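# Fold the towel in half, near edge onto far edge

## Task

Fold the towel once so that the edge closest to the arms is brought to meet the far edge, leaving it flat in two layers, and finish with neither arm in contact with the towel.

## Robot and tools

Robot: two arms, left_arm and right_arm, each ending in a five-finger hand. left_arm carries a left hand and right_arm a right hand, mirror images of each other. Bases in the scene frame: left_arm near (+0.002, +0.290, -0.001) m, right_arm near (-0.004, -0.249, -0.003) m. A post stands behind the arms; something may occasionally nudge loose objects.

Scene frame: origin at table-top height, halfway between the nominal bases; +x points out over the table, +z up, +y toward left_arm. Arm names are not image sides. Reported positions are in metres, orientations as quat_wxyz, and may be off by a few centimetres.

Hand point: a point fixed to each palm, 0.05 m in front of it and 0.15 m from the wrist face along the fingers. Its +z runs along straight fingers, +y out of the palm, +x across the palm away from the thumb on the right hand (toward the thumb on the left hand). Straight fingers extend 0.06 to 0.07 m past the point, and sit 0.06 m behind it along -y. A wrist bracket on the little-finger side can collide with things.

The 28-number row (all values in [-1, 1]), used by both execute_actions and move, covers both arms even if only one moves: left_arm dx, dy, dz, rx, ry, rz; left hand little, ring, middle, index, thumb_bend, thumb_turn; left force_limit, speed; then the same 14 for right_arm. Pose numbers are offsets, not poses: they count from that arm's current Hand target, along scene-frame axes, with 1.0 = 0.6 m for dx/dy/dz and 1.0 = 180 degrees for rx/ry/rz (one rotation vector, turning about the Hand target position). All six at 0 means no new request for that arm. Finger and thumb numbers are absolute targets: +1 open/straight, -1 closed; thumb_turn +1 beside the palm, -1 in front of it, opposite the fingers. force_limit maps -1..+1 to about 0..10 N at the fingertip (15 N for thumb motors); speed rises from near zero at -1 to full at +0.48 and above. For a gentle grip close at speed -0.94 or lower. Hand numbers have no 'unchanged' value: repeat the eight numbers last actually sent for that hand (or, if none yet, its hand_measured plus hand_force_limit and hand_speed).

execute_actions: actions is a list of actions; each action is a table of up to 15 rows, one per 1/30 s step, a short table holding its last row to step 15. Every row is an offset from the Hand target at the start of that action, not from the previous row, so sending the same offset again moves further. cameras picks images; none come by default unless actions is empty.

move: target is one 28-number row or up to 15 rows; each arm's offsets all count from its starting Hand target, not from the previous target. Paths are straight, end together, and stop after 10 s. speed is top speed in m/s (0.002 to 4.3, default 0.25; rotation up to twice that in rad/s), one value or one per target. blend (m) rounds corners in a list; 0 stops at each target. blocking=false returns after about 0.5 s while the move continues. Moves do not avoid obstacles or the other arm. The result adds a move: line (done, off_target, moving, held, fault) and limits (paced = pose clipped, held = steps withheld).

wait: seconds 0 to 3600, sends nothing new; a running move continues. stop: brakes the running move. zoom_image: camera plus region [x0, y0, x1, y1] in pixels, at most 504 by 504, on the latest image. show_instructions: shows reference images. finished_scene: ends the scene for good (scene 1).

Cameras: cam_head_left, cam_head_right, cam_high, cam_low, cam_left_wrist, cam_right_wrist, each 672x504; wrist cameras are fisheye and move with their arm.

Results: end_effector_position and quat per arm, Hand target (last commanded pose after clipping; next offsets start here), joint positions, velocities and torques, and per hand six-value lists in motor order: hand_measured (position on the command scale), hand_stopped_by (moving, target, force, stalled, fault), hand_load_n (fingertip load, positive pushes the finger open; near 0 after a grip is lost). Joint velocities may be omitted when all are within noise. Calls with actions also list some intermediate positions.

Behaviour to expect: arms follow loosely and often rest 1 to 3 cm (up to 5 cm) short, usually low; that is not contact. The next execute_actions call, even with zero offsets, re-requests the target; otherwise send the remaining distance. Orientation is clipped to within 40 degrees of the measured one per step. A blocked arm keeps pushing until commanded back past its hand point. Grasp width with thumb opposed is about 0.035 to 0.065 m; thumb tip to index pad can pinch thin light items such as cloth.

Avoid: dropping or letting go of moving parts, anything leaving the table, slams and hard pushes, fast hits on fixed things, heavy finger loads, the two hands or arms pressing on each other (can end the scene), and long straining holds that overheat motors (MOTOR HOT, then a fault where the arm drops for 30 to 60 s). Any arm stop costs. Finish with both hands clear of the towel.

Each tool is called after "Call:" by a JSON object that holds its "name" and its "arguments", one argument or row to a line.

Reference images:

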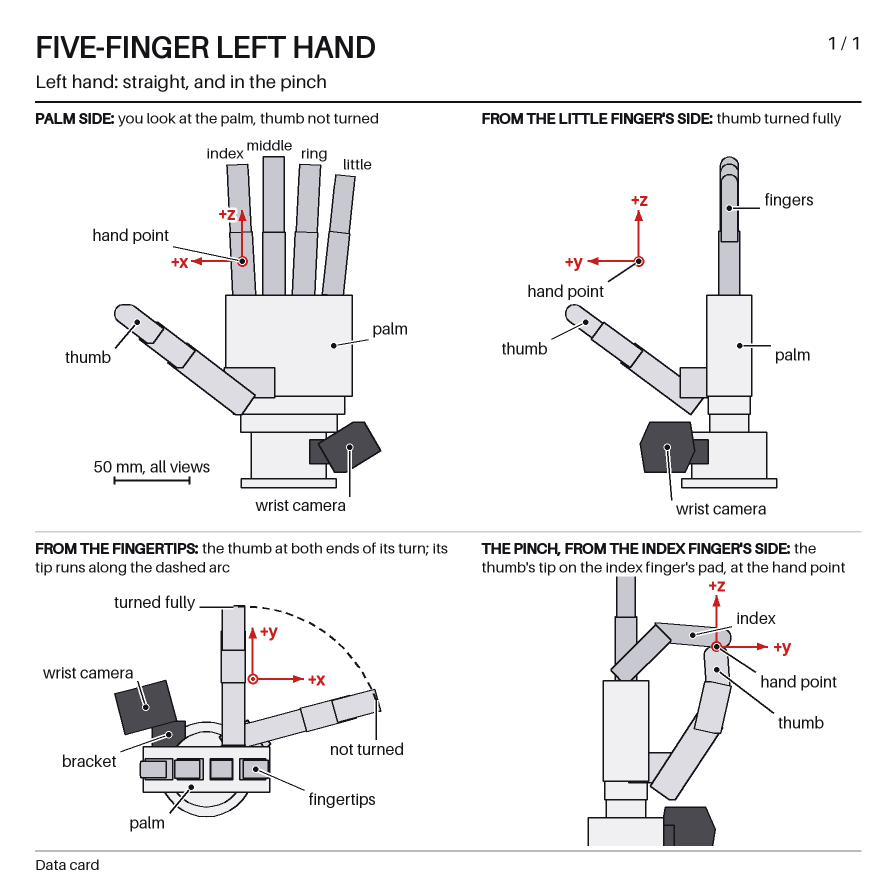

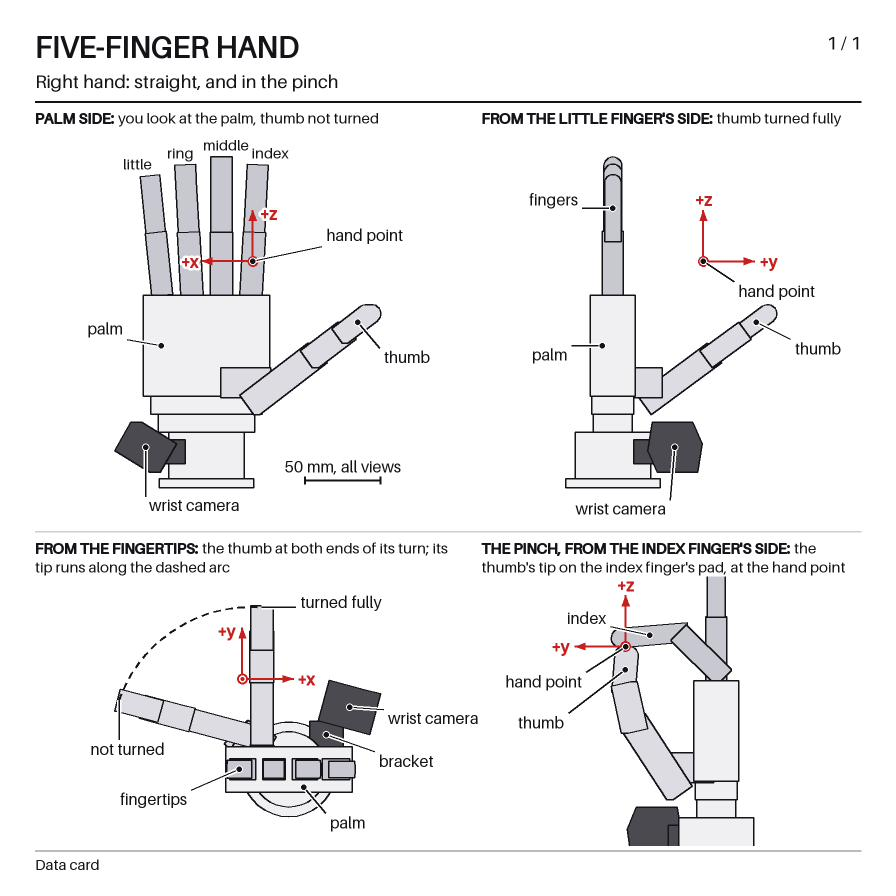

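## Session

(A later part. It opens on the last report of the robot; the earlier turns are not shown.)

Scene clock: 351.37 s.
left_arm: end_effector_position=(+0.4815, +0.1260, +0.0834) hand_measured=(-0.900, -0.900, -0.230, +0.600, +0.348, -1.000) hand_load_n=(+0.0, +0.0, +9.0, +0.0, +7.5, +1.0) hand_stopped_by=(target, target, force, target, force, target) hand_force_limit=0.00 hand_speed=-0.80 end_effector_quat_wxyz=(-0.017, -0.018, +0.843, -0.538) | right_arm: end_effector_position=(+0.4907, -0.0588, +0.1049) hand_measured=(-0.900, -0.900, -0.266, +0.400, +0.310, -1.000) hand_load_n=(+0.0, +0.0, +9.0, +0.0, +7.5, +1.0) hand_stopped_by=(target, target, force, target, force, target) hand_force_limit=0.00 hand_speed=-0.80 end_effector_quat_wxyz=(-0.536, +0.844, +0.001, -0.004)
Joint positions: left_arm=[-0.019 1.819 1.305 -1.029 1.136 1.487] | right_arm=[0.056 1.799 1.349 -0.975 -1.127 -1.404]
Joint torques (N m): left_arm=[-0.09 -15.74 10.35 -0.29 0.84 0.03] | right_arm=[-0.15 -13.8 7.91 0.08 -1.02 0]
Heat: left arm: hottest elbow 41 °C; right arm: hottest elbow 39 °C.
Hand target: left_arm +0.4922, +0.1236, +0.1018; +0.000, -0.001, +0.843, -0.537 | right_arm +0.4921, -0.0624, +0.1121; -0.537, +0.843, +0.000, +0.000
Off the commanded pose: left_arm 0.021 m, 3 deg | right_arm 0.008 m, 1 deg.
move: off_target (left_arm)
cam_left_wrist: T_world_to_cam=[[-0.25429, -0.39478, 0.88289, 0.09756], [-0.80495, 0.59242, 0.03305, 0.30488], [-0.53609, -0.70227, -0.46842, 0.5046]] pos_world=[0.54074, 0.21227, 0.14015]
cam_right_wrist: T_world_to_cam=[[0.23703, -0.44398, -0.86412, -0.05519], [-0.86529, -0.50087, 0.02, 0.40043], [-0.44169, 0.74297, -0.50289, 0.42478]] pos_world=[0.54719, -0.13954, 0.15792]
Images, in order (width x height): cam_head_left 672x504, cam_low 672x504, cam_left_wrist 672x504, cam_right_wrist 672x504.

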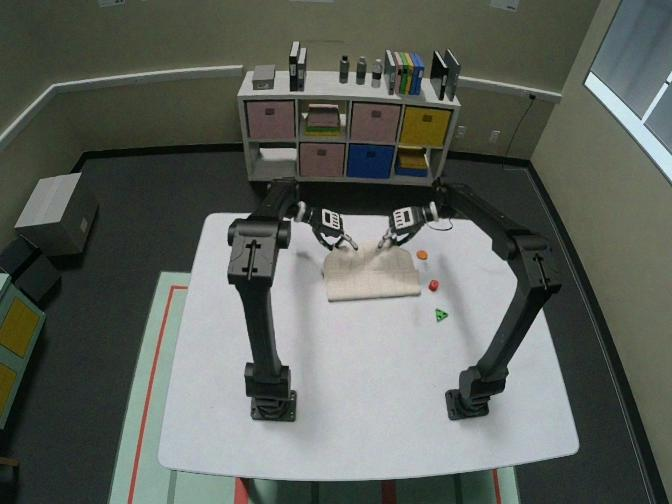

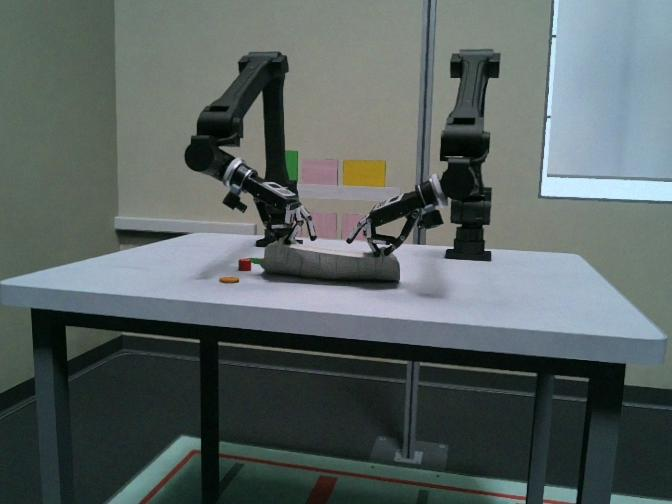

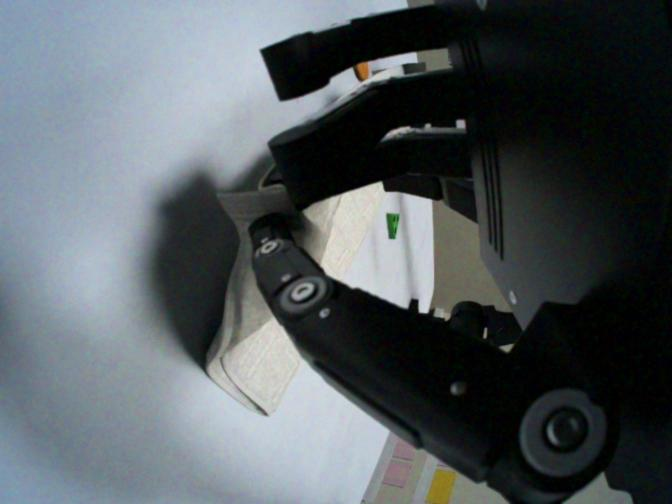

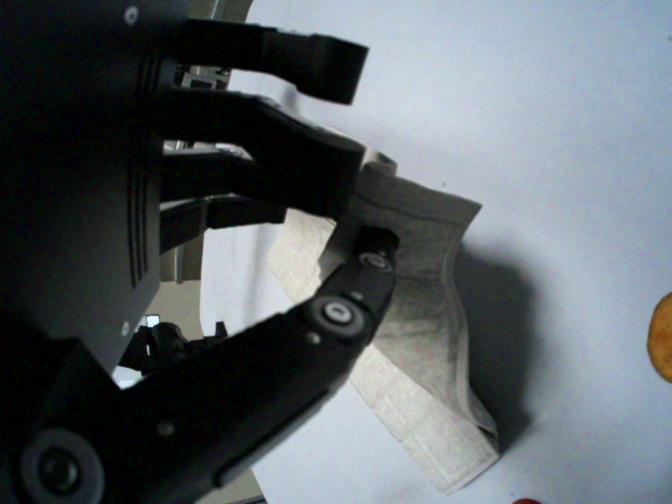

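Call:
{"name": "move", "arguments": {
  "target": [
    [0.0,0.0,0.2,0,0,0,-0.9,-0.9,-0.35,0.6,0.15,-1,0,-0.8,-0.003,0,0.2,0,0,0,-0.9,-0.9,-0.35,0.4,0.15,-1,0,-0.8],
    [0.005,0.0,0.405,0,0,0,-0.9,-0.9,-0.35,0.6,0.15,-1,0,-0.8,-0.007,0,0.405,0,0,0,-0.9,-0.9,-0.35,0.4,0.15,-1,0,-0.8]
  ],
  "cameras": ["all"],
  "speed": 0.1,
  "blend": 0.02
}}

Call:
{"name": "zoom_image", "arguments": {
  "camera": "cam_low",
  "region": [220, 150, 460, 310]
}}

Scene clock: 359.97 s.
left_arm: end_effector_position=(+0.4902, +0.1259, +0.3311) hand_measured=(-0.900, -0.900, -0.230, +0.600, +0.348, -1.000) hand_load_n=(+0.0, +0.0, +9.0, +0.0, +7.5, +1.0) hand_stopped_by=(target, target, force, target, force, target) hand_force_limit=0.00 hand_speed=-0.80 end_effector_quat_wxyz=(-0.012, -0.015, +0.843, -0.538) | right_arm: end_effector_position=(+0.4787, -0.0597, +0.3420) hand_measured=(-0.900, -0.900, -0.266, +0.400, +0.310, -1.000) hand_load_n=(+0.0, +0.0, +8.5, +0.0, +7.5, +0.5) hand_stopped_by=(target, target, force, target, force, target) hand_force_limit=0.00 hand_speed=-0.80 end_effector_quat_wxyz=(-0.535, +0.844, -0.006, -0.013)
Joint positions: left_arm=[-0.019 1.706 1.823 -1.648 1.136 1.487] | right_arm=[0.056 1.683 1.828 -1.588 -1.127 -1.398]
Joint torques (N m): left_arm=[0.03 -13.57 12.31 -0.28 0.84 0.05] | right_arm=[-0.09 -11.87 11.99 0.02 -1 -0.03]
Heat: left arm: hottest elbow 42 °C; right arm: hottest elbow 40 °C.
Hand target: left_arm +0.4953, +0.1237, +0.3448; +0.000, -0.001, +0.843, -0.537 | right_arm +0.4879, -0.0624, +0.3553; -0.537, +0.843, +0.000, +0.000
Off the commanded pose: left_arm 0.015 m, 2 deg | right_arm 0.016 m, 2 deg.
move: off_target (left_arm, right_arm)
cam_left_wrist: T_world_to_cam=[[-0.26437, -0.39482, 0.8799, -0.11308], [-0.80521, 0.5925, 0.02394, 0.30696], [-0.5308, -0.70218, -0.47456, 0.62461]] pos_world=[0.54882, 0.21207, 0.38857]
cam_right_wrist: T_world_to_cam=[[0.21566, -0.44583, -0.86875, 0.16379], [-0.86577, -0.49875, 0.04103, 0.37804], [-0.45158, 0.7433, -0.49355, 0.54085]] pos_world=[0.53621, -0.14044, 0.39371]

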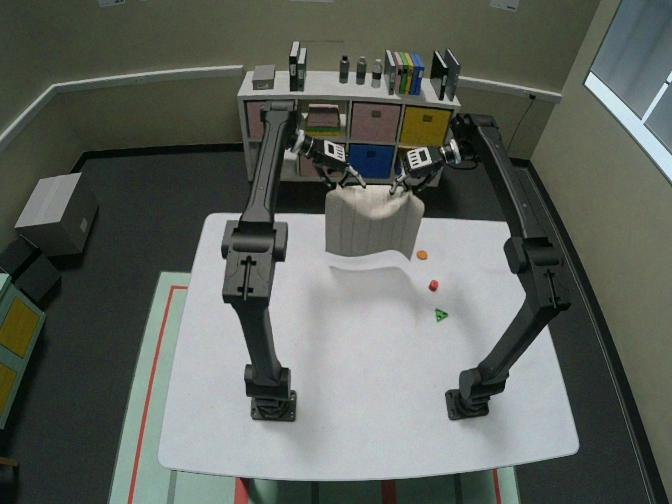

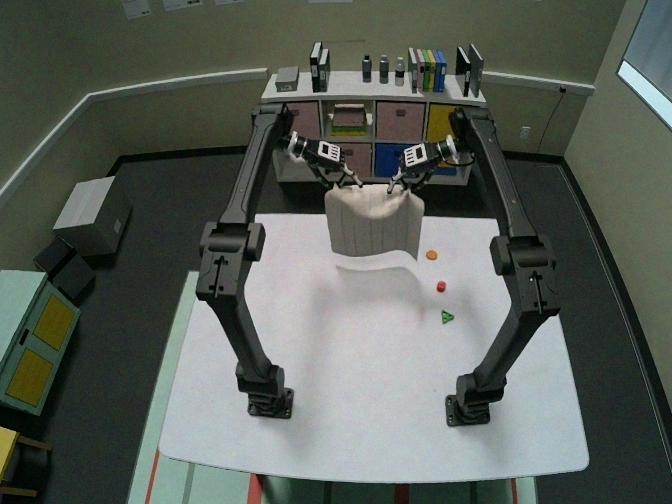

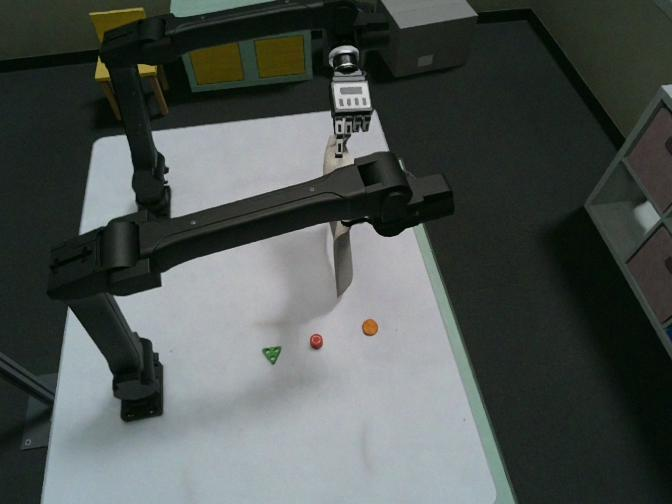

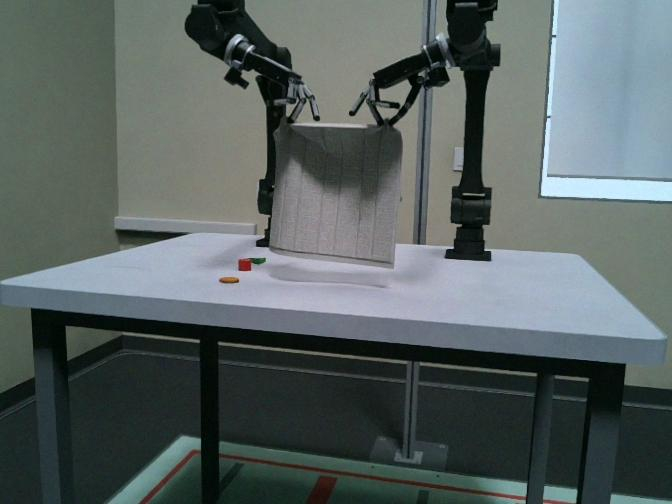

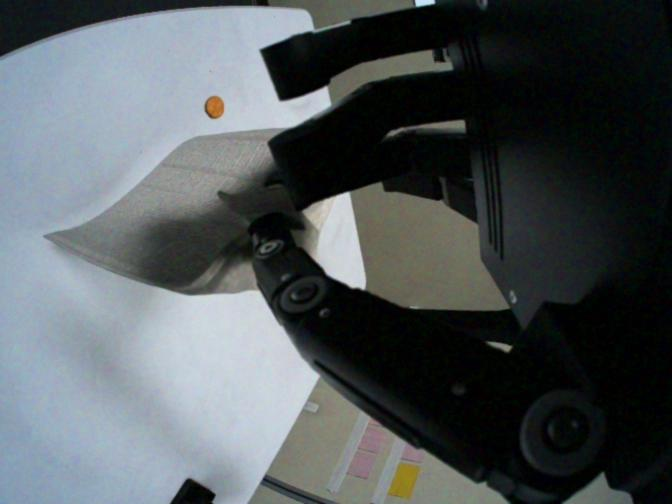

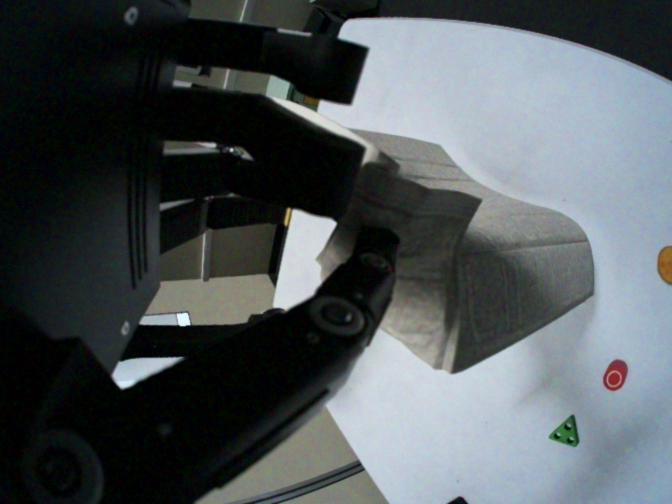

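Scaled by 2.100.

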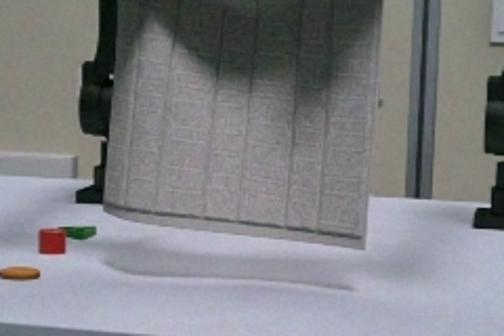

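Call:
{"name": "move", "arguments": {
  "target": [
    [-0.0172,0.0,-0.0913,0,0,0,-0.9,-0.9,-0.35,0.6,0.15,-1,0,-0.8,-0.0182,0,-0.0922,0,0,0,-0.9,-0.9,-0.35,0.4,0.15,-1,0,-0.8],
    [-0.1455,0.0,-0.233,0,0,0,-0.9,-0.9,-0.35,0.6,0.15,-1,0,-0.8,-0.1465,0,-0.2338,0,0,0,-0.9,-0.9,-0.35,0.4,0.15,-1,0,-0.8]
  ],
  "cameras": ["all"],
  "speed": 0.06,
  "blend": 0.02
}}

Call:
{"name": "zoom_image", "arguments": {
  "camera": "cam_low",
  "region": [220, 150, 460, 310]
}}

Scene clock: 364.73 s.
left_arm: end_effector_position=(+0.4085, +0.1279, +0.1981) hand_measured=(-0.900, -0.900, -0.230, +0.600, +0.348, -1.000) hand_load_n=(+0.0, +0.0, +9.5, +0.0, +7.5, +1.0) hand_stopped_by=(target, target, force, target, force, target) hand_force_limit=0.00 hand_speed=-0.80 end_effector_quat_wxyz=(-0.009, -0.011, +0.843, -0.538) | right_arm: end_effector_position=(+0.4015, -0.0653, +0.2121) hand_measured=(-0.900, -0.900, -0.266, +0.400, +0.310, -1.000) hand_load_n=(+0.0, +0.0, +9.0, +0.0, +7.5, +0.5) hand_stopped_by=(target, target, force, target, force, target) hand_force_limit=0.00 hand_speed=-0.80 end_effector_quat_wxyz=(-0.537, +0.844, -0.005, -0.004)
Joint positions: left_arm=[-0.019 1.517 1.242 -1.254 1.136 1.495] | right_arm=[0.056 1.48 1.243 -1.173 -1.127 -1.38]
Joint torques (N m): left_arm=[-0.32 -12.45 8.16 0.9 0.84 -0.14] | right_arm=[0.97 -10.4 7.79 1.22 -0.91 0.11]
Heat: left arm: hottest elbow 42 °C; right arm: hottest elbow 40 °C.
Hand target: left_arm +0.4079, +0.1237, +0.2050; +0.000, -0.001, +0.843, -0.537 | right_arm +0.4000, -0.0624, +0.2150; -0.537, +0.843, +0.000, +0.000
Off the commanded pose: left_arm 0.008 m, 2 deg | right_arm 0.004 m, 1 deg.
move: done
cam_left_wrist: T_world_to_cam=[[-0.2737, -0.39387, 0.87747, -0.01267], [-0.8035, 0.59508, 0.01649, 0.24367], [-0.52866, -0.70053, -0.47935, 0.5194]] pos_world=[0.46691, 0.21386, 0.25607]
cam_right_wrist: T_world_to_cam=[[0.22684, -0.44509, -0.86628, 0.06007], [-0.87007, -0.49229, 0.0251, 0.31932], [-0.43763, 0.74803, -0.49893, 0.44193]] pos_world=[0.4576, -0.14665, 0.26452]

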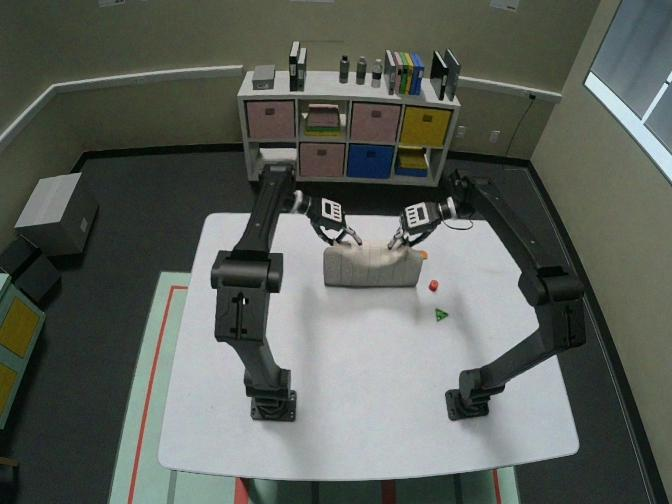

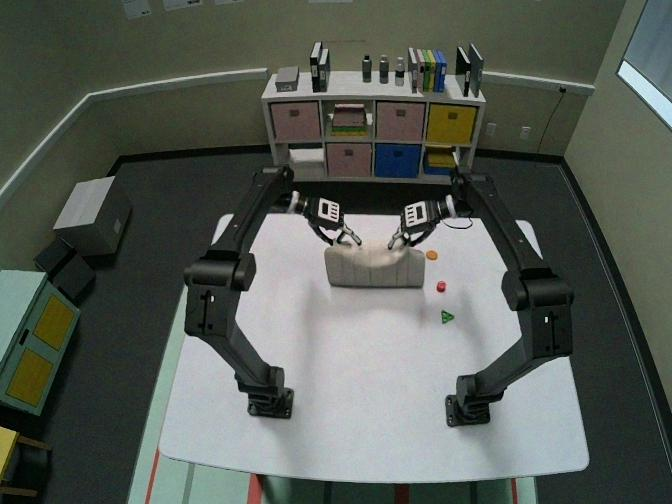

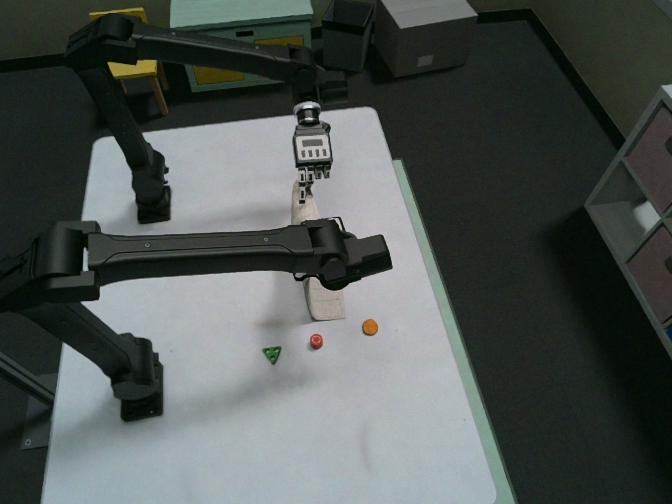

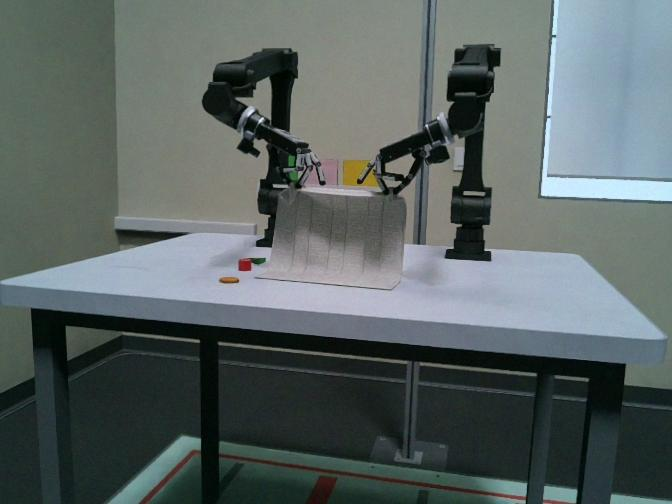

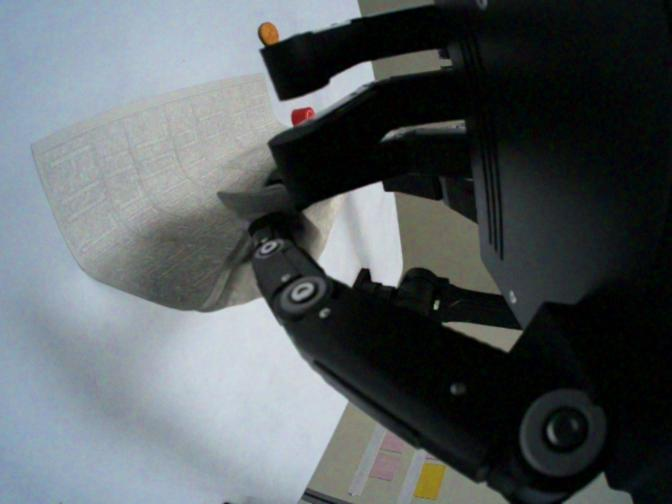

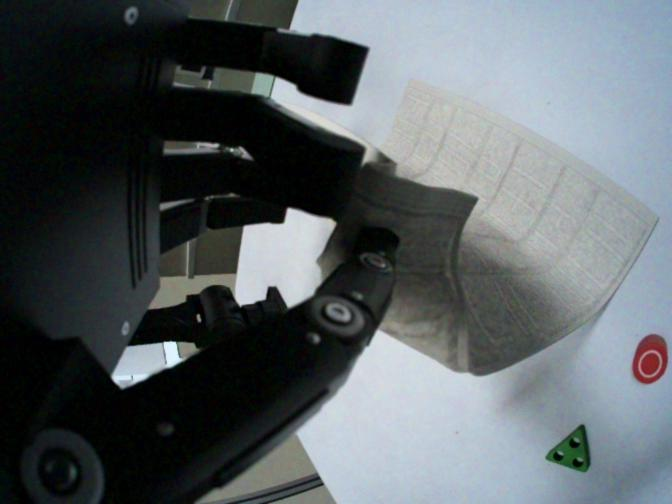

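Scaled by 2.100.

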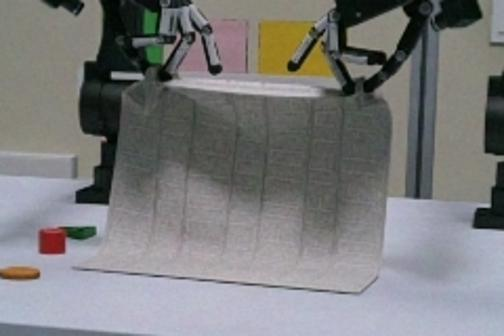

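Call:
{"name": "move", "arguments": {
  "target": [
    [-0.088,-0.013,-0.125,0,0,0,-0.9,-0.9,-0.35,0.6,0.15,-1,0,-0.8,-0.1367,-0.013,-0.125,0,0,0,-0.9,-0.9,-0.35,0.4,0.15,-1,0,-0.8],
    [0.037,-0.026,-0.133,0,0,0,-0.9,-0.9,-0.35,0.6,0.15,-1,0,-0.8,-0.0167,-0.026,-0.133,0,0,0,-0.9,-0.9,-0.35,0.4,0.15,-1,0,-0.8],
    [0.1,-0.026,-0.212,0,0,0,-0.9,-0.9,-0.35,0.6,0.15,-1,0,-0.8,0.0417,-0.026,-0.212,0,0,0,-0.9,-0.9,-0.35,0.4,0.15,-1,0,-0.8]
  ],
  "cameras": ["all"],
  "speed": 0.06,
  "blend": [0, 0.02, 0.02]
}}

Call:
{"name": "zoom_image", "arguments": {
  "camera": "cam_low",
  "region": [220, 190, 460, 310]
}}

Scene clock: 371.77 s.
left_arm: end_effector_position=(+0.4506, +0.1125, +0.0722) hand_measured=(-0.900, -0.900, -0.230, +0.600, +0.348, -1.000) hand_load_n=(+0.0, +0.0, +9.5, +0.0, +7.5, +1.0) hand_stopped_by=(target, target, force, target, force, target) hand_force_limit=0.00 hand_speed=-0.80 end_effector_quat_wxyz=(-0.015, -0.015, +0.843, -0.538) | right_arm: end_effector_position=(+0.4034, -0.0734, +0.0816) hand_measured=(-0.900, -0.900, -0.266, +0.400, +0.310, -1.000) hand_load_n=(+0.0, +0.0, +8.5, +0.0, +7.5, +0.5) hand_stopped_by=(target, target, force, target, force, target) hand_force_limit=0.00 hand_speed=-0.80 end_effector_quat_wxyz=(-0.535, +0.844, -0.007, -0.021)
Joint positions: left_arm=[-0.048 1.754 1.177 -0.902 1.134 1.424] | right_arm=[0.039 1.655 1.078 -0.932 -1.13 -1.454]
Joint torques (N m): left_arm=[-0.26 -12.4 10.69 1.09 0.79 -0.09] | right_arm=[-0.67 -9.58 9.77 0.95 -0.99 -0.06]
Heat: left arm: hottest elbow 42 °C; right arm: hottest elbow 40 °C.
Hand target: left_arm +0.4680, +0.1079, +0.0779; +0.000, +0.000, +0.843, -0.537 | right_arm +0.4250, -0.0780, +0.0878; -0.537, +0.843, +0.000, +0.000
Off the commanded pose: left_arm 0.019 m, 2 deg | right_arm 0.023 m, 3 deg.
move: off_target (left_arm, right_arm)
cam_left_wrist: T_world_to_cam=[[-0.26101, -0.39439, 0.8811, 0.09725], [-0.80335, 0.59484, 0.02829, 0.28778], [-0.53527, -0.70044, -0.47209, 0.47297]] pos_world=[0.50973, 0.19846, 0.12946]
cam_right_wrist: T_world_to_cam=[[0.20554, -0.44461, -0.87182, -0.04788], [-0.86174, -0.50445, 0.0541, 0.31354], [-0.46384, 0.74017, -0.48683, 0.39278]] pos_world=[0.46222, -0.15384, 0.13251]

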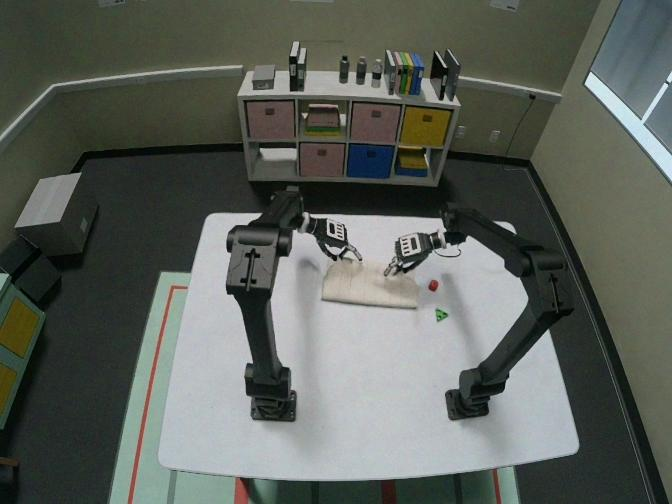

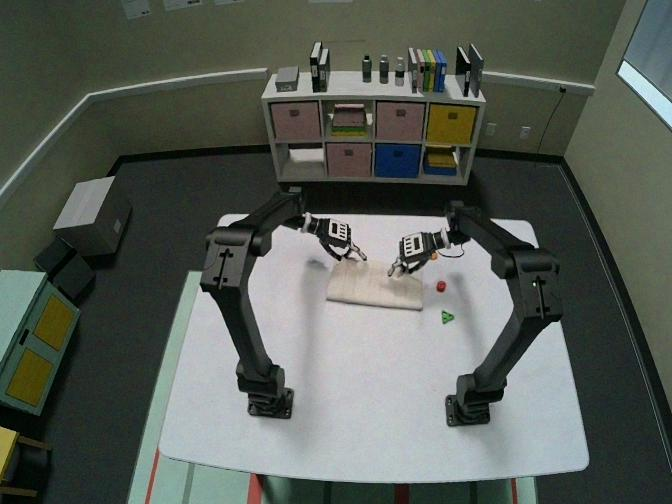

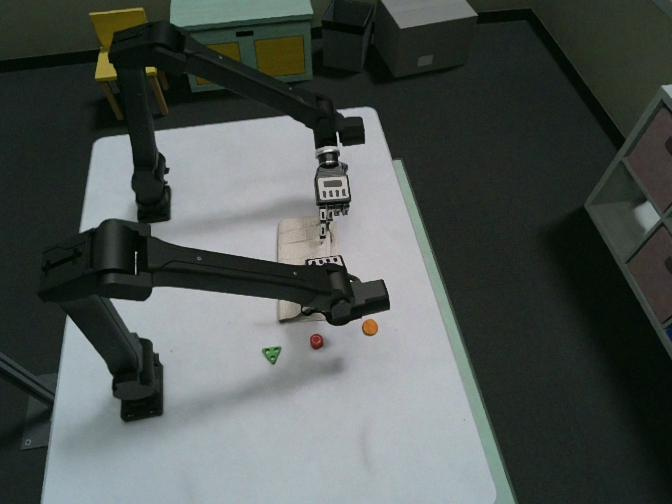

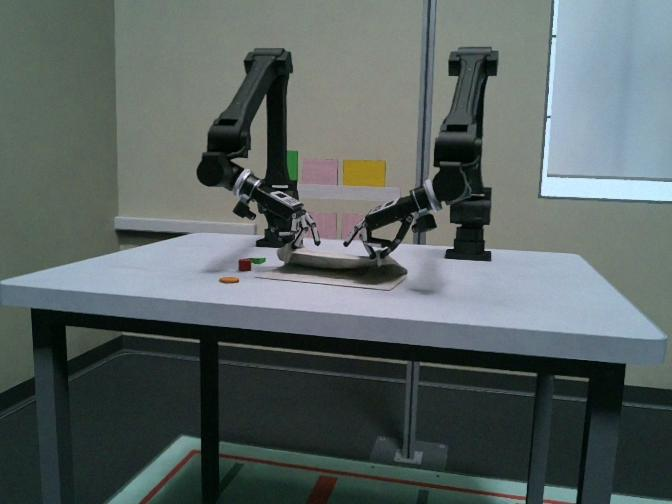

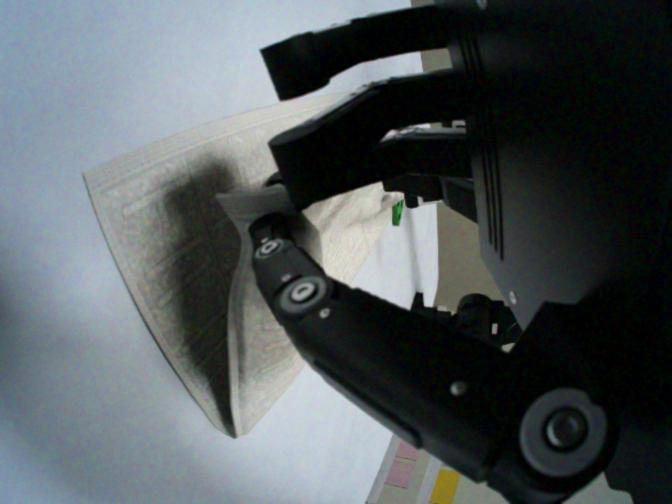

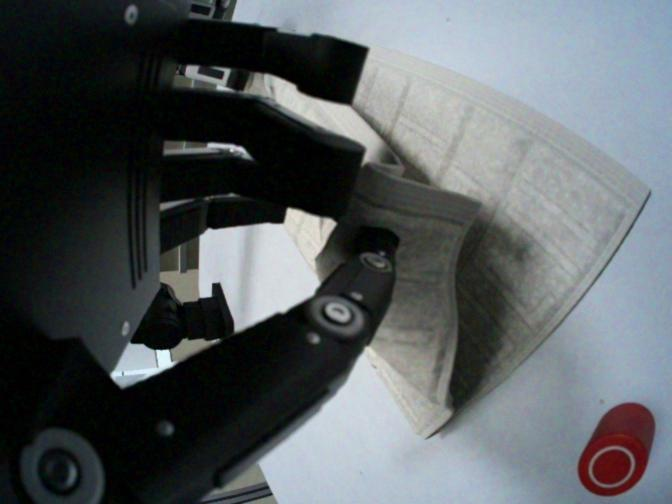

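Scaled by 2.100.

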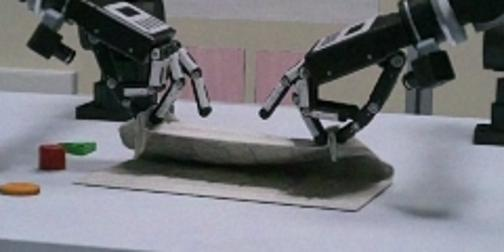

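Call:
{"name": "move", "arguments": {
  "target": [
    [0.0033,-0.005,-0.055,0,0,0,-0.9,-0.9,-0.35,0.6,0.15,-1,0,-0.8,0.0083,-0.0175,-0.0563,0,0,0,-0.9,-0.9,-0.35,0.4,0.15,-1,0,-0.8]
  ],
  "cameras": ["cam_low","cam_left_wrist","cam_right_wrist"],
  "speed": 0.04
}}

Call:
{"name": "zoom_image", "arguments": {
  "camera": "cam_low",
  "region": [220, 190, 460, 310]
}}

Scene clock: 374.50 s.
left_arm: end_effector_position=(+0.4649, +0.1097, +0.0475) hand_measured=(-0.900, -0.900, -0.230, +0.600, +0.348, -1.000) hand_load_n=(+0.0, +0.0, +9.5, +0.0, +7.5, +0.5) hand_stopped_by=(target, target, force, target, force, target) hand_force_limit=0.00 hand_speed=-0.80 end_effector_quat_wxyz=(-0.002, -0.005, +0.842, -0.539) | right_arm: end_effector_position=(+0.4129, -0.0824, +0.0524) hand_measured=(-0.900, -0.900, -0.266, +0.400, +0.310, -1.000) hand_load_n=(+0.0, +0.0, +9.0, +0.0, +7.5, +0.5) hand_stopped_by=(target, target, force, target, force, target) hand_force_limit=0.00 hand_speed=-0.80 end_effector_quat_wxyz=(-0.536, +0.844, -0.003, -0.017)
Joint positions: left_arm=[-0.053 1.807 1.177 -0.81 1.134 1.419] | right_arm=[0.017 1.724 1.078 -0.9 -1.133 -1.507]
Joint torques (N m): left_arm=[-0.32 -12.69 8.06 1.1 0.75 -0.18] | right_arm=[-0.73 -10.29 8.62 0.83 -0.95 -0.05]
Heat: left arm: hottest elbow 42 °C; right arm: hottest elbow 40 °C.
Hand target: left_arm +0.4699, +0.1049, +0.0447; +0.000, -0.001, +0.843, -0.537 | right_arm +0.4300, -0.0884, +0.0541; -0.537, +0.843, +0.000, +0.000
Off the commanded pose: left_arm 0.007 m, 1 deg | right_arm 0.018 m, 2 deg.
move: off_target (right_arm)
cam_left_wrist: T_world_to_cam=[[-0.29157, -0.39197, 0.87255, 0.13606], [-0.80268, 0.59642, -0.0003, 0.30256], [-0.52029, -0.70046, -0.48853, 0.46081]] pos_world=[0.52228, 0.19566, 0.10649]
cam_right_wrist: T_world_to_cam=[[0.21699, -0.44203, -0.87036, -0.08387], [-0.86165, -0.50575, 0.04204, 0.31929], [-0.45877, 0.74082, -0.49062, 0.38775]] pos_world=[0.47121, -0.16284, 0.10382]

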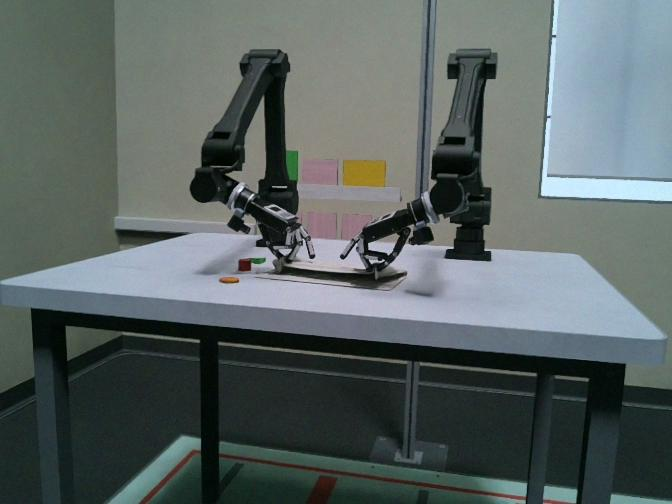

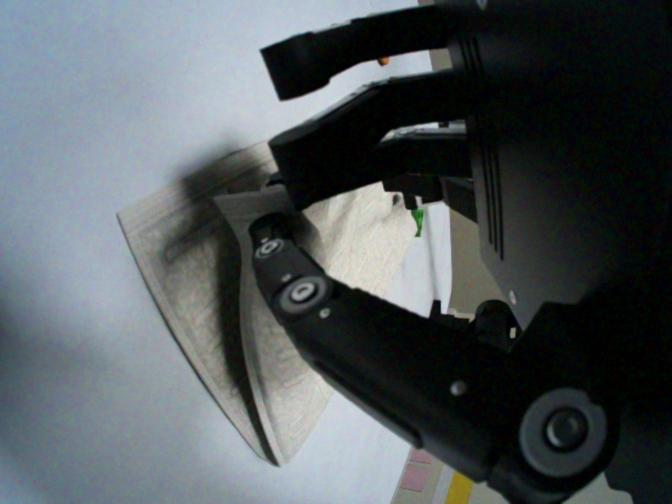

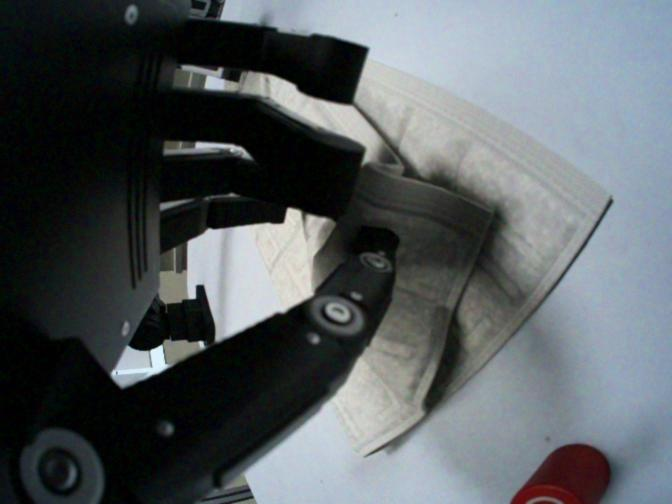

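Scaled by 2.100.

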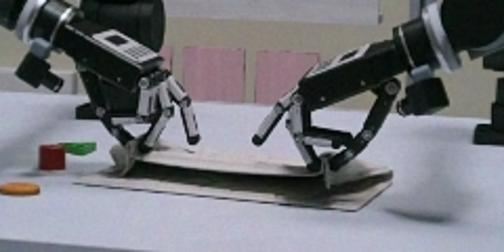

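Call:
{"name": "move", "arguments": {
  "target": [
    [-0.002,0,-0.027,0,0,0,-0.9,-0.9,-0.35,0.6,0.15,-1,0,-0.8,0.005,0,-0.03,0,0,0,-0.9,-0.9,-0.35,0.4,0.15,-1,0,-0.8]
  ],
  "cameras": ["cam_low","cam_left_wrist","cam_right_wrist"],
  "speed": 0.03
}}

Call:
{"name": "zoom_image", "arguments": {
  "camera": "cam_low",
  "region": [220, 190, 460, 310]
}}

Scene clock: 376.47 s.
left_arm: end_effector_position=(+0.4685, +0.1094, +0.0350) hand_measured=(-0.900, -0.900, -0.230, +0.600, +0.348, -1.000) hand_load_n=(+0.0, +0.0, +9.5, +0.0, +7.5, +1.0) hand_stopped_by=(target, target, force, target, force, target) hand_force_limit=0.00 hand_speed=-0.80 end_effector_quat_wxyz=(+0.003, -0.002, +0.842, -0.539) | right_arm: end_effector_position=(+0.4190, -0.0821, +0.0368) hand_measured=(-0.900, -0.900, -0.266, +0.400, +0.310, -1.000) hand_load_n=(+0.0, +0.0, +9.0, +0.0, +7.5, +0.5) hand_stopped_by=(target, target, force, target, force, target) hand_force_limit=0.00 hand_speed=-0.80 end_effector_quat_wxyz=(-0.537, +0.844, -0.001, -0.013)
Joint positions: left_arm=[-0.053 1.83 1.17 -0.77 1.134 1.418] | right_arm=[0.017 1.759 1.078 -0.857 -1.133 -1.509]
Joint torques (N m): left_arm=[-0.44 -12.92 6.93 1.11 0.73 -0.13] | right_arm=[-0.79 -10.17 7.97 0.85 -0.95 -0.06]
Heat: left arm: hottest elbow 42 °C; right arm: hottest elbow 39 °C.
Hand target: left_arm +0.4687, +0.1049, +0.0287; +0.000, -0.001, +0.843, -0.537 | right_arm +0.4330, -0.0885, +0.0360; -0.537, +0.843, +0.000, +0.000
Off the commanded pose: left_arm 0.008 m, 0 deg | right_arm 0.015 m, 1 deg.
move: off_target (right_arm)
cam_left_wrist: T_world_to_cam=[[-0.30124, -0.39143, 0.8695, 0.15248], [-0.80267, 0.59635, -0.00962, 0.30596], [-0.51476, -0.70082, -0.49383, 0.45409]] pos_world=[0.52526, 0.19547, 0.0946]
cam_right_wrist: T_world_to_cam=[[0.2247, -0.44161, -0.86861, -0.10188], [-0.86168, -0.50628, 0.03449, 0.32559], [-0.45499, 0.74072, -0.49429, 0.38123]] pos_world=[0.4769, -0.16254, 0.08872]

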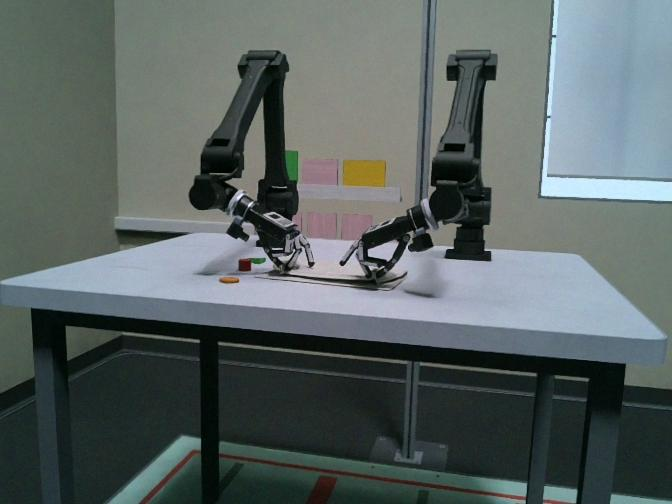

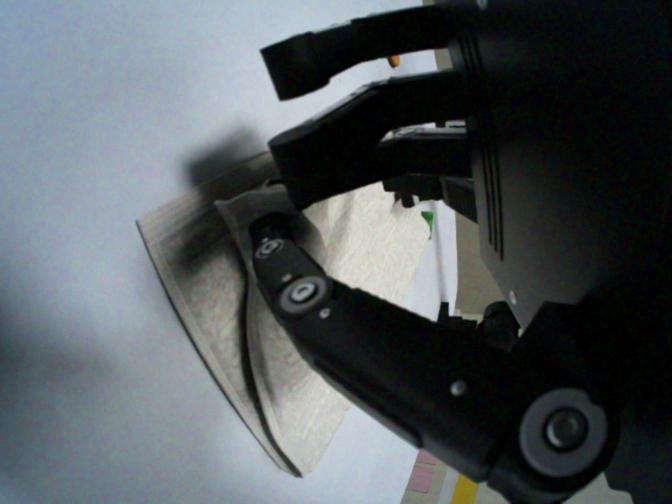

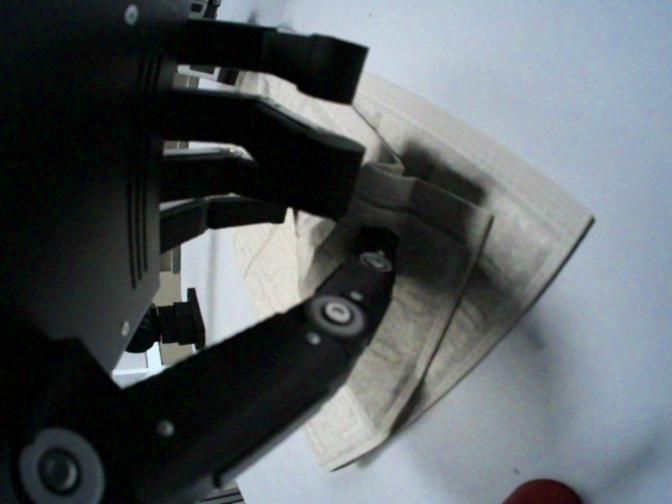

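Scaled by 2.100.

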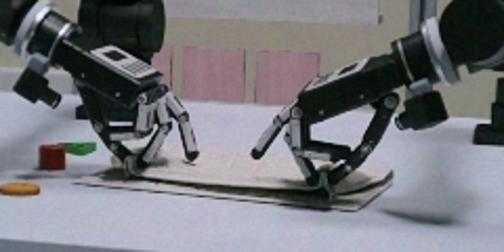

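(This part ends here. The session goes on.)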